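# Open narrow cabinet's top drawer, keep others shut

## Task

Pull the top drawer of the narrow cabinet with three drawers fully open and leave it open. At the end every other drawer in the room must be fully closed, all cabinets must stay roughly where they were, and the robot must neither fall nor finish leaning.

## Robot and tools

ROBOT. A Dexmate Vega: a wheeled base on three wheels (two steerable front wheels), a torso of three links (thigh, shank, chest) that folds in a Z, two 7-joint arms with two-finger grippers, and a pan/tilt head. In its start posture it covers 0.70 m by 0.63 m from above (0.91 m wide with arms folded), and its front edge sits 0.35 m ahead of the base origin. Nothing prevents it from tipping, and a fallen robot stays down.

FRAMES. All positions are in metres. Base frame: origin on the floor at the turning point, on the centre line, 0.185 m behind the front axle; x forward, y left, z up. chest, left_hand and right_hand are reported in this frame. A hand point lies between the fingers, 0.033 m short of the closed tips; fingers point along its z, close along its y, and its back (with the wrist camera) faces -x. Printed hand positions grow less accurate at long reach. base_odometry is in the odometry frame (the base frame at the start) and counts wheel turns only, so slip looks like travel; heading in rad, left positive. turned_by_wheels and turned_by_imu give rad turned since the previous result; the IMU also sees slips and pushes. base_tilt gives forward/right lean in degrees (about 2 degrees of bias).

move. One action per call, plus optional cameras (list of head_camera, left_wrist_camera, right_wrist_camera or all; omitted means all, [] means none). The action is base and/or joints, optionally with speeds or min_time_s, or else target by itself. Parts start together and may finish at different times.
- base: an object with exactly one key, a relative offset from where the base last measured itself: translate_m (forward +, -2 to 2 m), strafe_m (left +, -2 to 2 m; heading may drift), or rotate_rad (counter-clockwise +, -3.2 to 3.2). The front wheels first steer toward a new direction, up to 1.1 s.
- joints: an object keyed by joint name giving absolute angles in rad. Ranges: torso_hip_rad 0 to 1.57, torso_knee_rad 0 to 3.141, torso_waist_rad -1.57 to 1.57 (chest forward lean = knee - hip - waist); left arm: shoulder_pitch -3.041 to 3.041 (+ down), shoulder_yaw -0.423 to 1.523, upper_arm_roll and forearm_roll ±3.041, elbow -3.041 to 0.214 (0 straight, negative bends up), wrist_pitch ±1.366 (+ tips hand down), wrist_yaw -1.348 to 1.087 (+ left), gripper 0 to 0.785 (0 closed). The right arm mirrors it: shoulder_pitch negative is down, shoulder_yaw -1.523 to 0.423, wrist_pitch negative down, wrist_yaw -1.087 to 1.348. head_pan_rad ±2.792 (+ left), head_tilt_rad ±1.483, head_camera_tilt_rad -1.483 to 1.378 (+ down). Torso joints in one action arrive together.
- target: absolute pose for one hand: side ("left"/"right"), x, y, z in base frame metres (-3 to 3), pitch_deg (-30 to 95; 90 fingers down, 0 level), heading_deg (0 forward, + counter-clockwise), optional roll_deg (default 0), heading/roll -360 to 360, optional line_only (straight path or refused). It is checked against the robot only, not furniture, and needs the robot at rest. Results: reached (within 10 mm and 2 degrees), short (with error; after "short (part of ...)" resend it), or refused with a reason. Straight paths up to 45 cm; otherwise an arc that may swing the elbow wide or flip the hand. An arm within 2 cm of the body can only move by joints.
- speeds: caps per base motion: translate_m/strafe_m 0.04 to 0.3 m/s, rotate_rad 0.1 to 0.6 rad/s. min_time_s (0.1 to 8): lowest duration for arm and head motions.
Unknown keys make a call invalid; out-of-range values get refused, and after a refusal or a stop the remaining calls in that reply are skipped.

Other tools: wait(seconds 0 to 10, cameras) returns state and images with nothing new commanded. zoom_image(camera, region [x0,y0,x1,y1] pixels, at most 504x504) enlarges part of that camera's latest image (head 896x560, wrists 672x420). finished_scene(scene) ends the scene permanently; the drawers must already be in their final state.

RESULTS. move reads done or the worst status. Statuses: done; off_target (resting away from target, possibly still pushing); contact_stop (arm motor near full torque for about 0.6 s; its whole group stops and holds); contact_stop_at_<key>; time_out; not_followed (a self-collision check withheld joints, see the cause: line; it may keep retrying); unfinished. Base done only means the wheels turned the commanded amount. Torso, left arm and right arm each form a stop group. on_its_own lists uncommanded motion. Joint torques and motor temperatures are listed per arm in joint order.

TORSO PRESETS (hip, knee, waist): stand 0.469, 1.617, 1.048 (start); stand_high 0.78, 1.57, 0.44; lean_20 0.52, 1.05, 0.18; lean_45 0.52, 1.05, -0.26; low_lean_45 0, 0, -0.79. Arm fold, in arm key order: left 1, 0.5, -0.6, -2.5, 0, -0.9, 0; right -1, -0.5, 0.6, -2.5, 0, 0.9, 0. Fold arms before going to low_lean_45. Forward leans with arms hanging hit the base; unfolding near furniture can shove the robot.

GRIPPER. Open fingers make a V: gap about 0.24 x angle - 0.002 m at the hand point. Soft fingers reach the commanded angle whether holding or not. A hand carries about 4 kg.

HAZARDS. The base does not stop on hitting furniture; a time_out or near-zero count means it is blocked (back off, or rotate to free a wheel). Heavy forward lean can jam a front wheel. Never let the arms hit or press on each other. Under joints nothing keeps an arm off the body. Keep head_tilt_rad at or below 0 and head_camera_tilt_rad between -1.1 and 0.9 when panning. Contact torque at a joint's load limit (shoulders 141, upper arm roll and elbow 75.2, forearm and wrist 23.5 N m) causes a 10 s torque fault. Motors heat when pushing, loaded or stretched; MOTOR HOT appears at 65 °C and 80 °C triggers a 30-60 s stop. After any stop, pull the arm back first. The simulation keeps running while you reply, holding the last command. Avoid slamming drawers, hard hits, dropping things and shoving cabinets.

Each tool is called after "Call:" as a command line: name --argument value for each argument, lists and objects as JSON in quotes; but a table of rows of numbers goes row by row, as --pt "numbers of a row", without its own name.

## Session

Call:
move --joints '{"head_pan_rad": 2.2, "head_camera_tilt_rad": 0.3}' --cameras '["head_camera"]'

Scene clock: 2.13 s.
Joint torques (N m): left_arm=[4.5 -0.18 -1.3 -1.94 0.17 -2.01 0.01] | right_arm=[-3.71 -1.3 0.44 -3.36 0.14 2.42 -0.1]
Motor temperatures (°C): left_arm=[31 31 31 26 40 35 41] | right_arm=[29 27 32 31 36 36 33]
move: done
base_odometry: x=+0.000 y=+0.000 heading=+0.000
turned_by_wheels: +0.000
turned_by_imu: +0.000
base_tilt: forward=+0.0 right=+0.7
base_status: not commanded
joint_positions: torso_hip_rad=+0.469 torso_knee_rad=+1.617 torso_waist_rad=+1.048 left_shoulder_pitch_rad=+2.199 left_shoulder_yaw_rad=+0.008 left_upper_arm_roll_rad=-0.009 left_elbow_rad=-1.083 left_forearm_roll_rad=+0.016 left_wrist_pitch_rad=-0.484 left_wrist_yaw_rad=+0.004 left_gripper_rad=+0.005 right_shoulder_pitch_rad=-2.209 right_shoulder_yaw_rad=+0.017 right_upper_arm_roll_rad=-0.013 right_elbow_rad=-1.119 right_forearm_roll_rad=-0.015 right_wrist_pitch_rad=+0.484 right_wrist_yaw_rad=-0.019 right_gripper_rad=+0.005 head_pan_rad=+2.200 head_tilt_rad=+0.000 head_camera_tilt_rad=+0.300
joint_status: all done
chest: x=-0.0111 y=+0.0000 z=+1.4155 quat_wxyz=(+0.999, +0.000, +0.050, +0.000) (m; base frame)
left_hand: x=+0.1862 y=+0.2374 z=+0.5952 quat_wxyz=(+0.407, +0.009, +0.913, +0.007) pitch_deg=+41.9 heading_deg=+0.4 roll_deg=+1.6 back=up (m; base frame)
right_hand: x=+0.1977 y=-0.2171 z=+0.6067 quat_wxyz=(+0.419, +0.002, +0.908, +0.001) pitch_deg=+40.4 heading_deg=+0.0 roll_deg=+0.2 back=up (m; base frame)
pictures: head_camera

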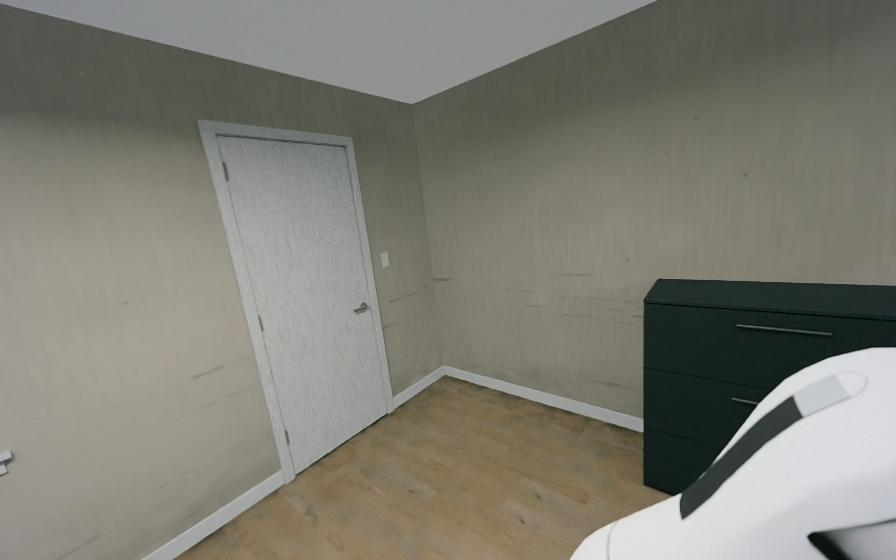

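Call:
move --base '{"rotate_rad": -1.7}' --joints '{"head_pan_rad": 0, "head_camera_tilt_rad": -0.35, "torso_hip_rad": 0.4, "torso_knee_rad": 1.2, "torso_waist_rad": -0.1, "left_shoulder_pitch_rad": 0.97, "left_elbow_rad": -1.933, "left_gripper_rad": 0.2}' --cameras '["head_camera"]'

Scene clock: 7.90 s.
Joint torques (N m): left_arm=[-13.98 -0.28 -1.71 -8.2 -0.02 -2.14 -0.2] | right_arm=[-21.56 -0.84 0.05 3.83 0.01 0.08 -0.04]
Motor temperatures (°C): left_arm=[31 31 31 26 40 35 41] | right_arm=[30 27 32 31 36 36 33]
move: done
base_odometry: x=+0.002 y=+0.001 heading=-1.705
turned_by_wheels: -1.705
turned_by_imu: -1.695
base_tilt: forward=+0.0 right=+0.7
base_status: done
joint_positions: torso_hip_rad=+0.400 torso_knee_rad=+1.200 torso_waist_rad=-0.100 left_shoulder_pitch_rad=+0.973 left_shoulder_yaw_rad=+0.008 left_upper_arm_roll_rad=-0.009 left_elbow_rad=-1.931 left_forearm_roll_rad=+0.016 left_wrist_pitch_rad=-0.484 left_wrist_yaw_rad=+0.004 left_gripper_rad=+0.200 right_shoulder_pitch_rad=-2.209 right_shoulder_yaw_rad=+0.017 right_upper_arm_roll_rad=-0.013 right_elbow_rad=-1.119 right_forearm_roll_rad=-0.015 right_wrist_pitch_rad=+0.484 right_wrist_yaw_rad=-0.019 right_gripper_rad=+0.005 head_pan_rad=+0.000 head_tilt_rad=+0.000 head_camera_tilt_rad=-0.350
joint_status: all done
chest: x=+0.1963 y=+0.0000 z=+1.2159 quat_wxyz=(+0.900, +0.000, +0.435, +0.000) (m; base frame)
left_hand: x=+0.7854 y=+0.2324 z=+1.0818 quat_wxyz=(+0.870, +0.008, +0.492, +0.011) pitch_deg=-31.0 heading_deg=-0.2 roll_deg=+1.6 back=up (m; base frame)
right_hand: x=-0.2384 y=-0.2171 z=+0.5027 quat_wxyz=(+0.033, +0.002, +0.999, +0.000) pitch_deg=+86.2 heading_deg=+0.4 roll_deg=+0.6 (m; base frame)
pictures: head_camera

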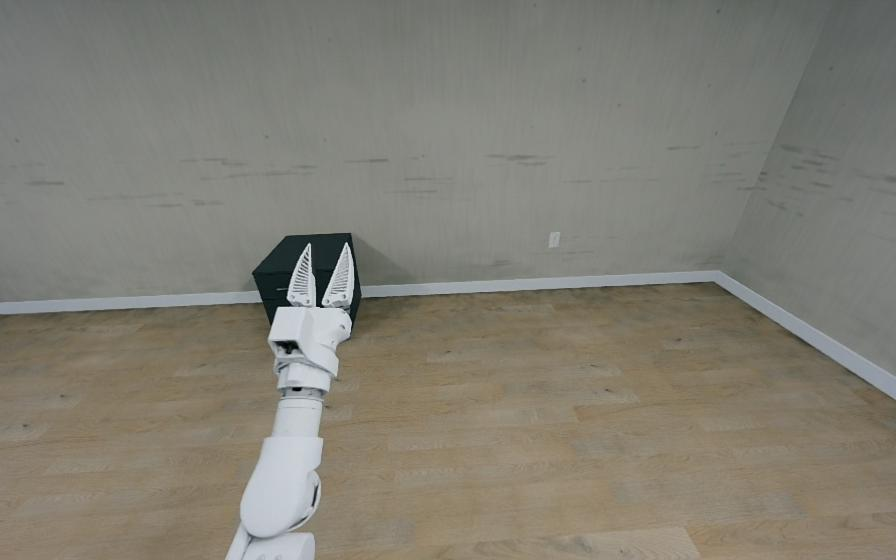

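Call:
move --base '{"rotate_rad": 0.13}' --joints '{"head_camera_tilt_rad": 0.3}' --cameras '[]'

Call:
move --base '{"strafe_m": 0.38}' --cameras '[]'

Call:
move --base '{"translate_m": 1.05}' --joints '{"left_shoulder_yaw_rad": -0.423, "left_upper_arm_roll_rad": -0.24, "left_forearm_roll_rad": -1.237, "left_wrist_pitch_rad": 0.355, "left_wrist_yaw_rad": 1.0}' --cameras '["head_camera", "left_wrist_camera"]'

Scene clock: 9.90 s.
Joint torques (N m): left_arm=[-15.42 -0.44 -0.68 -7.63 0.02 -1.95 -0.01] | right_arm=[-20.96 -0.2 0 2.91 0.01 0.82 -0.07]
Motor temperatures (°C): left_arm=[31 31 31 26 40 35 41] | right_arm=[30 27 32 31 36 36 33]
move: done
base_odometry: x=+0.002 y=+0.001 heading=-1.575
turned_by_wheels: +0.130
turned_by_imu: +0.129
base_tilt: forward=+0.1 right=+0.7
base_status: done
joint_positions: torso_hip_rad=+0.400 torso_knee_rad=+1.200 torso_waist_rad=-0.100 left_shoulder_pitch_rad=+0.970 left_shoulder_yaw_rad=+0.008 left_upper_arm_roll_rad=-0.009 left_elbow_rad=-1.933 left_forearm_roll_rad=+0.016 left_wrist_pitch_rad=-0.484 left_wrist_yaw_rad=+0.004 left_gripper_rad=+0.200 right_shoulder_pitch_rad=-2.209 right_shoulder_yaw_rad=+0.017 right_upper_arm_roll_rad=-0.013 right_elbow_rad=-1.119 right_forearm_roll_rad=-0.015 right_wrist_pitch_rad=+0.484 right_wrist_yaw_rad=-0.019 right_gripper_rad=+0.005 head_pan_rad=+0.000 head_tilt_rad=+0.000 head_camera_tilt_rad=+0.300
joint_status: all done
chest: x=+0.1963 y=+0.0000 z=+1.2159 quat_wxyz=(+0.900, +0.000, +0.435, +0.000) (m; base frame)
left_hand: x=+0.7853 y=+0.2324 z=+1.0848 quat_wxyz=(+0.872, +0.008, +0.490, +0.011) pitch_deg=-31.3 heading_deg=-0.2 roll_deg=+1.6 back=up (m; base frame)
right_hand: x=-0.2384 y=-0.2171 z=+0.5027 quat_wxyz=(+0.033, +0.002, +0.999, +0.000) pitch_deg=+86.2 heading_deg=+0.4 roll_deg=+0.6 (m; base frame)
pictures: none
No camera images: "cameras" was empty.

Scene clock: 13.17 s.
Joint torques (N m): left_arm=[-15.41 -0.86 -0.81 -7.82 0.26 -2.4 -0.17] | right_arm=[-20.57 -1.28 0.17 2.57 0.04 1.02 0.17]
Motor temperatures (°C): left_arm=[31 31 31 26 40 35 41] | right_arm=[30 27 32 31 36 36 33]
move: done
base_odometry: x=+0.380 y=+0.001 heading=-1.565
turned_by_wheels: +0.010
turned_by_imu: +0.004
base_tilt: forward=+0.1 right=+0.7
base_status: done
joint_positions: torso_hip_rad=+0.400 torso_knee_rad=+1.200 torso_waist_rad=-0.100 left_shoulder_pitch_rad=+0.970 left_shoulder_yaw_rad=+0.008 left_upper_arm_roll_rad=-0.009 left_elbow_rad=-1.933 left_forearm_roll_rad=+0.016 left_wrist_pitch_rad=-0.484 left_wrist_yaw_rad=+0.004 left_gripper_rad=+0.200 right_shoulder_pitch_rad=-2.209 right_shoulder_yaw_rad=+0.017 right_upper_arm_roll_rad=-0.013 right_elbow_rad=-1.119 right_forearm_roll_rad=-0.015 right_wrist_pitch_rad=+0.484 right_wrist_yaw_rad=-0.019 right_gripper_rad=+0.005 head_pan_rad=+0.000 head_tilt_rad=+0.000 head_camera_tilt_rad=+0.300
joint_status: not commanded
chest: x=+0.1963 y=+0.0000 z=+1.2159 quat_wxyz=(+0.900, +0.000, +0.435, +0.000) (m; base frame)
left_hand: x=+0.7853 y=+0.2324 z=+1.0848 quat_wxyz=(+0.872, +0.008, +0.490, +0.011) pitch_deg=-31.3 heading_deg=-0.2 roll_deg=+1.6 back=up (m; base frame)
right_hand: x=-0.2384 y=-0.2171 z=+0.5026 quat_wxyz=(+0.033, +0.002, +0.999, +0.000) pitch_deg=+86.2 heading_deg=+0.4 roll_deg=+0.6 (m; base frame)
pictures: none
No camera images: "cameras" was empty.

Scene clock: 18.80 s.
Joint torques (N m): left_arm=[-14.76 -4.48 0.78 -8.4 -0.79 0.04 -0.63] | right_arm=[-21.53 -1.13 0.55 4.41 0.12 0.54 0.09]
Motor temperatures (°C): left_arm=[31 31 31 26 40 35 41] | right_arm=[30 27 32 31 36 36 33]
move: done
base_odometry: x=+0.387 y=-1.049 heading=-1.566
turned_by_wheels: -0.001
turned_by_imu: -0.003
base_tilt: forward=+0.0 right=+0.8
base_status: done
joint_positions: torso_hip_rad=+0.400 torso_knee_rad=+1.200 torso_waist_rad=-0.100 left_shoulder_pitch_rad=+0.970 left_shoulder_yaw_rad=-0.422 left_upper_arm_roll_rad=-0.239 left_elbow_rad=-1.933 left_forearm_roll_rad=-1.234 left_wrist_pitch_rad=+0.353 left_wrist_yaw_rad=+0.998 left_gripper_rad=+0.200 right_shoulder_pitch_rad=-2.209 right_shoulder_yaw_rad=+0.017 right_upper_arm_roll_rad=-0.013 right_elbow_rad=-1.119 right_forearm_roll_rad=-0.015 right_wrist_pitch_rad=+0.484 right_wrist_yaw_rad=-0.019 right_gripper_rad=+0.005 head_pan_rad=+0.000 head_tilt_rad=+0.000 head_camera_tilt_rad=+0.300
joint_status: all done
chest: x=+0.1963 y=+0.0000 z=+1.2159 quat_wxyz=(+0.900, +0.000, +0.435, +0.000) (m; base frame)
left_hand: x=+0.6594 y=+0.2116 z=+0.5591 quat_wxyz=(+0.184, -0.683, +0.683, -0.181) pitch_deg=+60.0 heading_deg=+0.4 roll_deg=-89.6 (m; base frame)
right_hand: x=-0.2384 y=-0.2171 z=+0.5026 quat_wxyz=(+0.033, +0.002, +0.999, +0.000) pitch_deg=+86.3 heading_deg=+0.4 roll_deg=+0.6 (m; base frame)
pictures: head_camera, left_wrist_camera

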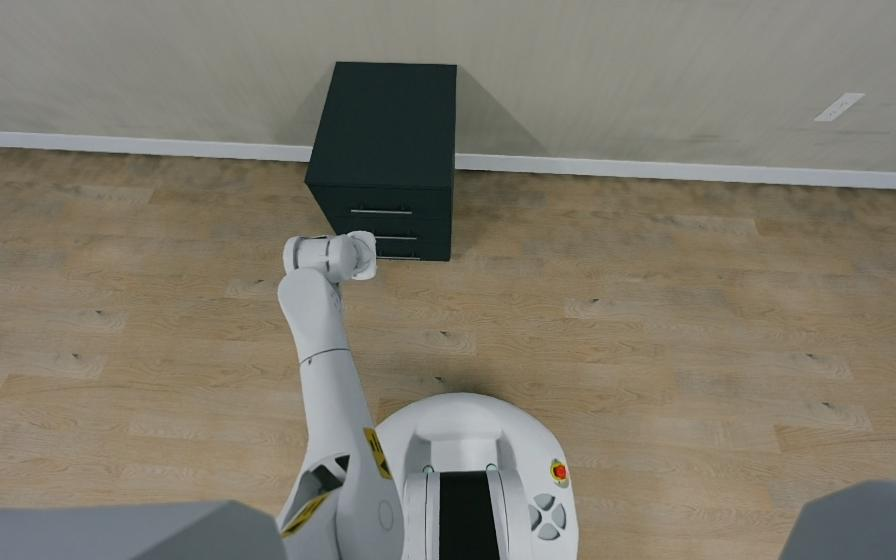

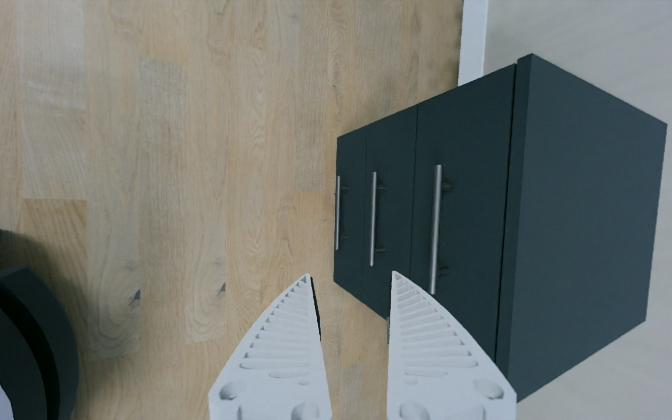

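Call:
move --base '{"translate_m":0.2}' --cameras '[]'

Call:
move --target '{"side":"left","x":0.68,"y":0.23,"z":0.52,"pitch_deg":60,"heading_deg":0,"roll_deg":-90}' --cameras '["left_wrist_camera","head_camera"]'

Scene clock: 21.70 s.
Joint torques (N m): left_arm=[-12.94 -3.17 1.21 -7.24 -0.56 0.37 -0.45] | right_arm=[-22.7 -1.03 0.29 3.15 0.11 1.19 0.23]
Motor temperatures (°C): left_arm=[31 31 31 26 40 35 41] | right_arm=[30 27 32 31 36 36 33]
move: done
base_odometry: x=+0.388 y=-1.249 heading=-1.566
turned_by_wheels: -0.001
turned_by_imu: -0.001
base_tilt: forward=+0.1 right=+0.8
base_status: done
joint_positions: torso_hip_rad=+0.400 torso_knee_rad=+1.200 torso_waist_rad=-0.100 left_shoulder_pitch_rad=+0.970 left_shoulder_yaw_rad=-0.423 left_upper_arm_roll_rad=-0.240 left_elbow_rad=-1.933 left_forearm_roll_rad=-1.237 left_wrist_pitch_rad=+0.355 left_wrist_yaw_rad=+1.000 left_gripper_rad=+0.200 right_shoulder_pitch_rad=-2.209 right_shoulder_yaw_rad=+0.017 right_upper_arm_roll_rad=-0.013 right_elbow_rad=-1.119 right_forearm_roll_rad=-0.015 right_wrist_pitch_rad=+0.484 right_wrist_yaw_rad=-0.019 right_gripper_rad=+0.005 head_pan_rad=+0.000 head_tilt_rad=+0.000 head_camera_tilt_rad=+0.300
joint_status: not commanded
chest: x=+0.1963 y=+0.0000 z=+1.2159 quat_wxyz=(+0.900, +0.000, +0.435, +0.000) (m; base frame)
left_hand: x=+0.6588 y=+0.2102 z=+0.5588 quat_wxyz=(+0.182, -0.683, +0.683, -0.182) pitch_deg=+60.1 heading_deg=+0.0 roll_deg=-90.0 (m; base frame)
right_hand: x=-0.2384 y=-0.2171 z=+0.5027 quat_wxyz=(+0.033, +0.002, +0.999, +0.000) pitch_deg=+86.3 heading_deg=+0.4 roll_deg=+0.6 (m; base frame)
pictures: none
No camera images: "cameras" was empty.

Scene clock: 23.80 s.
Joint torques (N m): left_arm=[12.23 5.92 -13.62 8.31 5.63 -1.86 5.63] | right_arm=[-23.29 -0.83 0.07 3.07 0.09 0.58 0.15]
Motor temperatures (°C): left_arm=[31 31 31 26 40 35 41] | right_arm=[30 27 32 31 36 36 33]
move: done
base_odometry: x=+0.388 y=-1.249 heading=-1.566
turned_by_wheels: +0.000
turned_by_imu: +0.000
base_tilt: forward=+0.0 right=+0.8
base_status: not commanded
joint_positions: torso_hip_rad=+0.400 torso_knee_rad=+1.200 torso_waist_rad=-0.100 left_shoulder_pitch_rad=+0.875 left_shoulder_yaw_rad=-0.358 left_upper_arm_roll_rad=-0.307 left_elbow_rad=-1.747 left_forearm_roll_rad=-1.253 left_wrist_pitch_rad=+0.349 left_wrist_yaw_rad=+0.902 left_gripper_rad=+0.200 right_shoulder_pitch_rad=-2.209 right_shoulder_yaw_rad=+0.017 right_upper_arm_roll_rad=-0.013 right_elbow_rad=-1.119 right_forearm_roll_rad=-0.015 right_wrist_pitch_rad=+0.484 right_wrist_yaw_rad=-0.019 right_gripper_rad=+0.005 head_pan_rad=+0.000 head_tilt_rad=+0.000 head_camera_tilt_rad=+0.300
joint_status: not commanded
chest: x=+0.1956 y=+0.0000 z=+1.2162 quat_wxyz=(+0.901, +0.000, +0.434, +0.000) (m; base frame)
left_hand: x=+0.6818 y=+0.2285 z=+0.5234 quat_wxyz=(+0.185, -0.682, +0.683, -0.186) pitch_deg=+59.6 heading_deg=-0.2 roll_deg=+89.9 (m; base frame)
left_hand_status: reached (straight line, planned for 0.9 s): 4 mm and 0.4 deg off.
right_hand: x=-0.2382 y=-0.2171 z=+0.5025 quat_wxyz=(+0.033, +0.002, +0.999, +0.000) pitch_deg=+86.2 heading_deg=+0.4 roll_deg=+0.6 (m; base frame)
pictures: head_camera, left_wrist_camera

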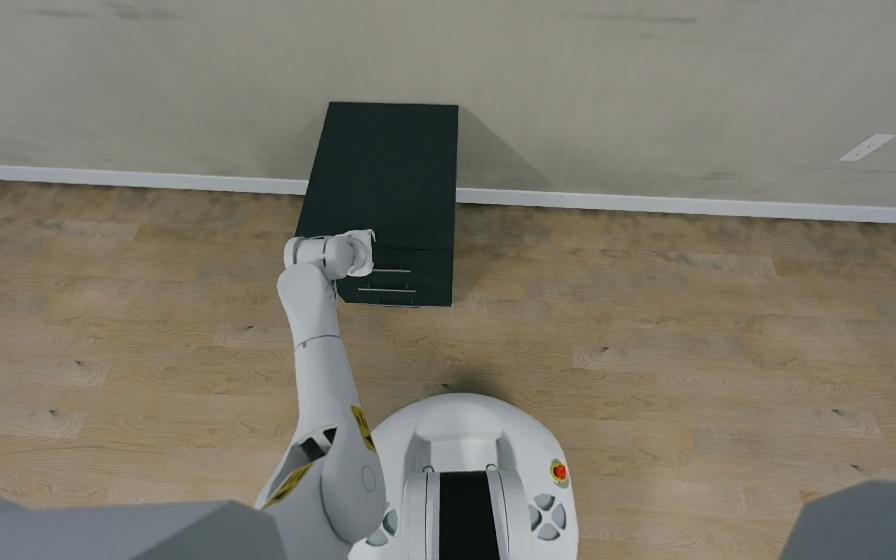

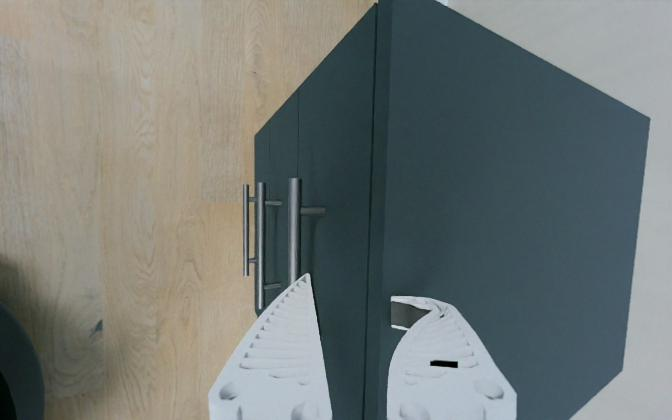

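Call:
move --target '{"side":"left","x":0.653,"y":0.195,"z":0.51,"pitch_deg":60,"heading_deg":0,"roll_deg":-90}' --cameras '["left_wrist_camera"]'

Call:
move --target '{"side":"left","x":0.678,"y":0.195,"z":0.43,"pitch_deg":60,"heading_deg":0,"roll_deg":-90}' --cameras '["left_wrist_camera"]'

Scene clock: 25.77 s.
Joint torques (N m): left_arm=[19.09 -6.89 0 6.54 2.07 0.86 5.41] | right_arm=[-21.42 -2.22 -0.11 4.02 0.05 0.49 0.08]
Motor temperatures (°C): left_arm=[31 31 31 26 40 35 41] | right_arm=[30 27 32 31 36 36 33]
move: done
base_odometry: x=+0.388 y=-1.249 heading=-1.566
turned_by_wheels: +0.000
turned_by_imu: +0.000
base_tilt: forward=+0.1 right=+0.8
base_status: not commanded
joint_positions: torso_hip_rad=+0.400 torso_knee_rad=+1.200 torso_waist_rad=-0.100 left_shoulder_pitch_rad=+0.962 left_shoulder_yaw_rad=-0.414 left_upper_arm_roll_rad=-0.243 left_elbow_rad=-1.771 left_forearm_roll_rad=-1.195 left_wrist_pitch_rad=+0.299 left_wrist_yaw_rad=+0.844 left_gripper_rad=+0.200 right_shoulder_pitch_rad=-2.209 right_shoulder_yaw_rad=+0.017 right_upper_arm_roll_rad=-0.013 right_elbow_rad=-1.119 right_forearm_roll_rad=-0.015 right_wrist_pitch_rad=+0.484 right_wrist_yaw_rad=-0.019 right_gripper_rad=+0.005 head_pan_rad=+0.000 head_tilt_rad=+0.000 head_camera_tilt_rad=+0.300
joint_status: not commanded
chest: x=+0.1956 y=+0.0000 z=+1.2162 quat_wxyz=(+0.901, +0.000, +0.434, +0.000) (m; base frame)
left_hand: x=+0.6560 y=+0.1967 z=+0.5119 quat_wxyz=(+0.185, -0.683, +0.682, -0.185) pitch_deg=+59.7 heading_deg=+0.0 roll_deg=-90.0 (m; base frame)
left_hand_status: reached (straight line, planned for 0.6 s): 4 mm and 0.3 deg off.
right_hand: x=-0.2382 y=-0.2171 z=+0.5025 quat_wxyz=(+0.033, +0.002, +0.999, +0.000) pitch_deg=+86.2 heading_deg=+0.4 roll_deg=+0.6 (m; base frame)
pictures: left_wrist_camera

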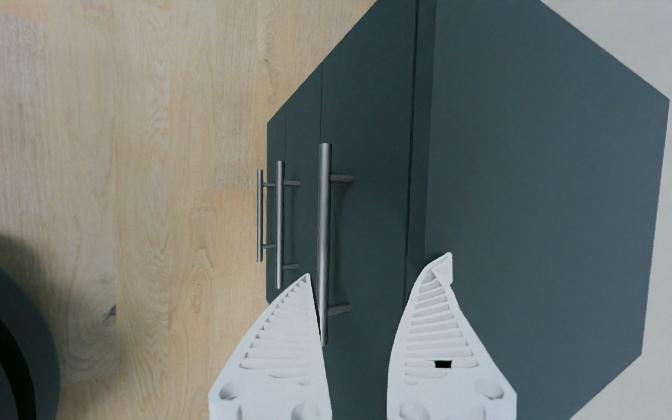

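Scene clock: 28.70 s.
Joint torques (N m): left_arm=[-48.29 -1.08 8.3 -12.21 -2.05 0.56 -6.36] | right_arm=[-21.3 0.06 0.66 1.83 0.03 0.49 -0.07]
Motor temperatures (°C): left_arm=[31 31 31 26 40 35 42] | right_arm=[30 27 32 31 36 36 33]
move: done
base_odometry: x=+0.388 y=-1.248 heading=-1.566
turned_by_wheels: +0.000
turned_by_imu: +0.001
base_tilt: forward=+0.1 right=+0.8
base_status: not commanded
joint_positions: torso_hip_rad=+0.400 torso_knee_rad=+1.200 torso_waist_rad=-0.100 left_shoulder_pitch_rad=+0.790 left_shoulder_yaw_rad=-0.338 left_upper_arm_roll_rad=-0.309 left_elbow_rad=-1.348 left_forearm_roll_rad=-1.165 left_wrist_pitch_rad=+0.208 left_wrist_yaw_rad=+0.614 left_gripper_rad=+0.200 right_shoulder_pitch_rad=-2.209 right_shoulder_yaw_rad=+0.017 right_upper_arm_roll_rad=-0.013 right_elbow_rad=-1.119 right_forearm_roll_rad=-0.015 right_wrist_pitch_rad=+0.484 right_wrist_yaw_rad=-0.019 right_gripper_rad=+0.005 head_pan_rad=+0.000 head_tilt_rad=+0.000 head_camera_tilt_rad=+0.300
joint_status: not commanded
chest: x=+0.1959 y=+0.0000 z=+1.2160 quat_wxyz=(+0.901, +0.000, +0.435, +0.000) (m; base frame)
left_hand: x=+0.6755 y=+0.1951 z=+0.4286 quat_wxyz=(+0.181, -0.684, +0.683, -0.181) pitch_deg=+60.3 heading_deg=+0.0 roll_deg=-90.0 (m; base frame)
left_hand_status: reached (straight line, planned for 1.7 s): 3 mm and 0.3 deg off.
right_hand: x=-0.2384 y=-0.2171 z=+0.5026 quat_wxyz=(+0.033, +0.002, +0.999, +0.000) pitch_deg=+86.2 heading_deg=+0.4 roll_deg=+0.6 (m; base frame)
pictures: left_wrist_camera

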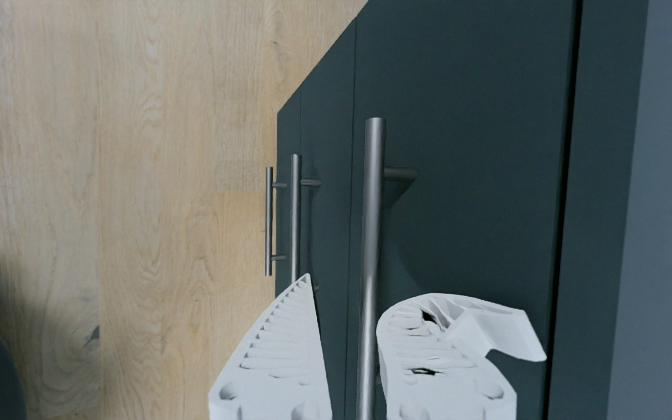

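Call:
move --joints '{"left_gripper_rad":0.0}' --cameras '[]'

Call:
move --base '{"translate_m":-0.495}' --speeds '{"translate_m":0.17}' --cameras '["head_camera","left_wrist_camera"]'

Scene clock: 29.60 s.
Joint torques (N m): left_arm=[-36.32 -1.63 6.01 -8.52 -1.57 1.5 -4.28] | right_arm=[-21.3 -0.17 0.14 3.12 -0.04 0.34 0.1]
Motor temperatures (°C): left_arm=[31 31 31 26 40 35 42] | right_arm=[30 27 32 31 36 36 33]
move: done
base_odometry: x=+0.388 y=-1.248 heading=-1.566
turned_by_wheels: +0.000
turned_by_imu: +0.000
base_tilt: forward=+0.1 right=+0.7
base_status: not commanded
joint_positions: torso_hip_rad=+0.400 torso_knee_rad=+1.200 torso_waist_rad=-0.100 left_shoulder_pitch_rad=+0.788 left_shoulder_yaw_rad=-0.337 left_upper_arm_roll_rad=-0.310 left_elbow_rad=-1.345 left_forearm_roll_rad=-1.164 left_wrist_pitch_rad=+0.207 left_wrist_yaw_rad=+0.612 left_gripper_rad=+0.000 right_shoulder_pitch_rad=-2.209 right_shoulder_yaw_rad=+0.017 right_upper_arm_roll_rad=-0.013 right_elbow_rad=-1.119 right_forearm_roll_rad=-0.015 right_wrist_pitch_rad=+0.484 right_wrist_yaw_rad=-0.019 right_gripper_rad=+0.005 head_pan_rad=+0.000 head_tilt_rad=+0.000 head_camera_tilt_rad=+0.300
joint_status: all done
chest: x=+0.1960 y=+0.0000 z=+1.2160 quat_wxyz=(+0.900, +0.000, +0.435, +0.000) (m; base frame)
left_hand: x=+0.6763 y=+0.1952 z=+0.4285 quat_wxyz=(+0.182, -0.683, +0.683, -0.182) pitch_deg=+60.2 heading_deg=+0.1 roll_deg=-90.0 (m; base frame)
right_hand: x=-0.2384 y=-0.2171 z=+0.5026 quat_wxyz=(+0.033, +0.002, +0.999, +0.000) pitch_deg=+86.2 heading_deg=+0.4 roll_deg=+0.6 (m; base frame)
pictures: none
No camera images: "cameras" was empty.

Scene clock: 33.77 s.
Joint torques (N m): left_arm=[-9.26 -4.87 0.32 -6.04 -0.14 0.5 -0.6] | right_arm=[-21.68 -1.62 0.07 3.6 0.08 0.77 -0.02]
Motor temperatures (°C): left_arm=[31 31 31 26 40 35 42] | right_arm=[30 27 32 31 36 36 33]
move: done
base_odometry: x=+0.385 y=-0.753 heading=-1.567
turned_by_wheels: -0.001
turned_by_imu: -0.001
base_tilt: forward=+0.0 right=+0.8
base_status: done
joint_positions: torso_hip_rad=+0.400 torso_knee_rad=+1.200 torso_waist_rad=-0.100 left_shoulder_pitch_rad=+0.787 left_shoulder_yaw_rad=-0.337 left_upper_arm_roll_rad=-0.309 left_elbow_rad=-1.345 left_forearm_roll_rad=-1.165 left_wrist_pitch_rad=+0.207 left_wrist_yaw_rad=+0.610 left_gripper_rad=+0.000 right_shoulder_pitch_rad=-2.209 right_shoulder_yaw_rad=+0.017 right_upper_arm_roll_rad=-0.013 right_elbow_rad=-1.119 right_forearm_roll_rad=-0.015 right_wrist_pitch_rad=+0.484 right_wrist_yaw_rad=-0.019 right_gripper_rad=+0.005 head_pan_rad=+0.000 head_tilt_rad=+0.000 head_camera_tilt_rad=+0.300
joint_status: not commanded
chest: x=+0.1962 y=+0.0000 z=+1.2159 quat_wxyz=(+0.900, +0.000, +0.435, +0.000) (m; base frame)
left_hand: x=+0.6779 y=+0.1950 z=+0.4292 quat_wxyz=(+0.183, -0.683, +0.683, -0.183) pitch_deg=+60.1 heading_deg=+0.0 roll_deg=-90.0 (m; base frame)
right_hand: x=-0.2383 y=-0.2171 z=+0.5026 quat_wxyz=(+0.033, +0.002, +0.999, +0.000) pitch_deg=+86.2 heading_deg=+0.4 roll_deg=+0.6 (m; base frame)
pictures: head_camera, left_wrist_camera

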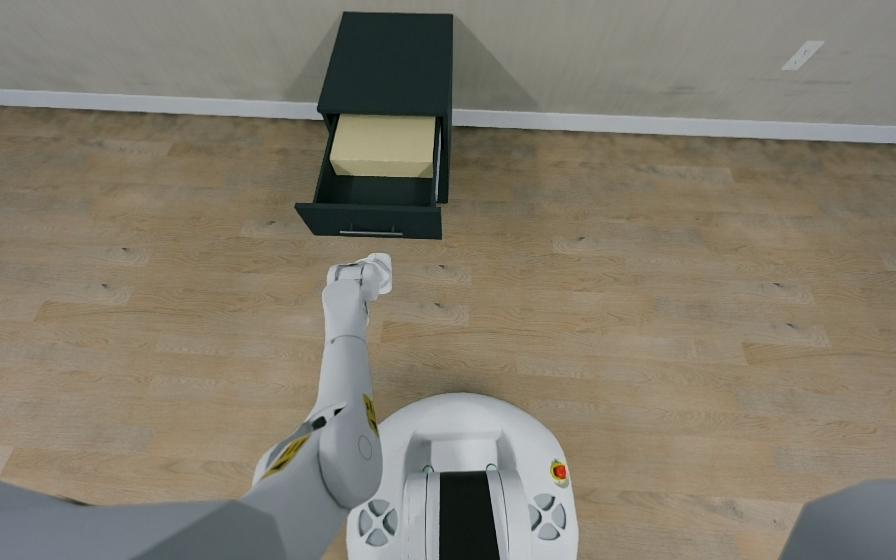

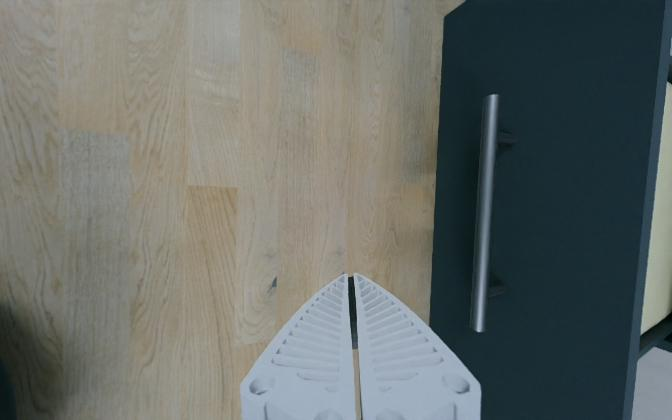

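Call:
finished_scene --scene 3

The scene is finished: the task was done.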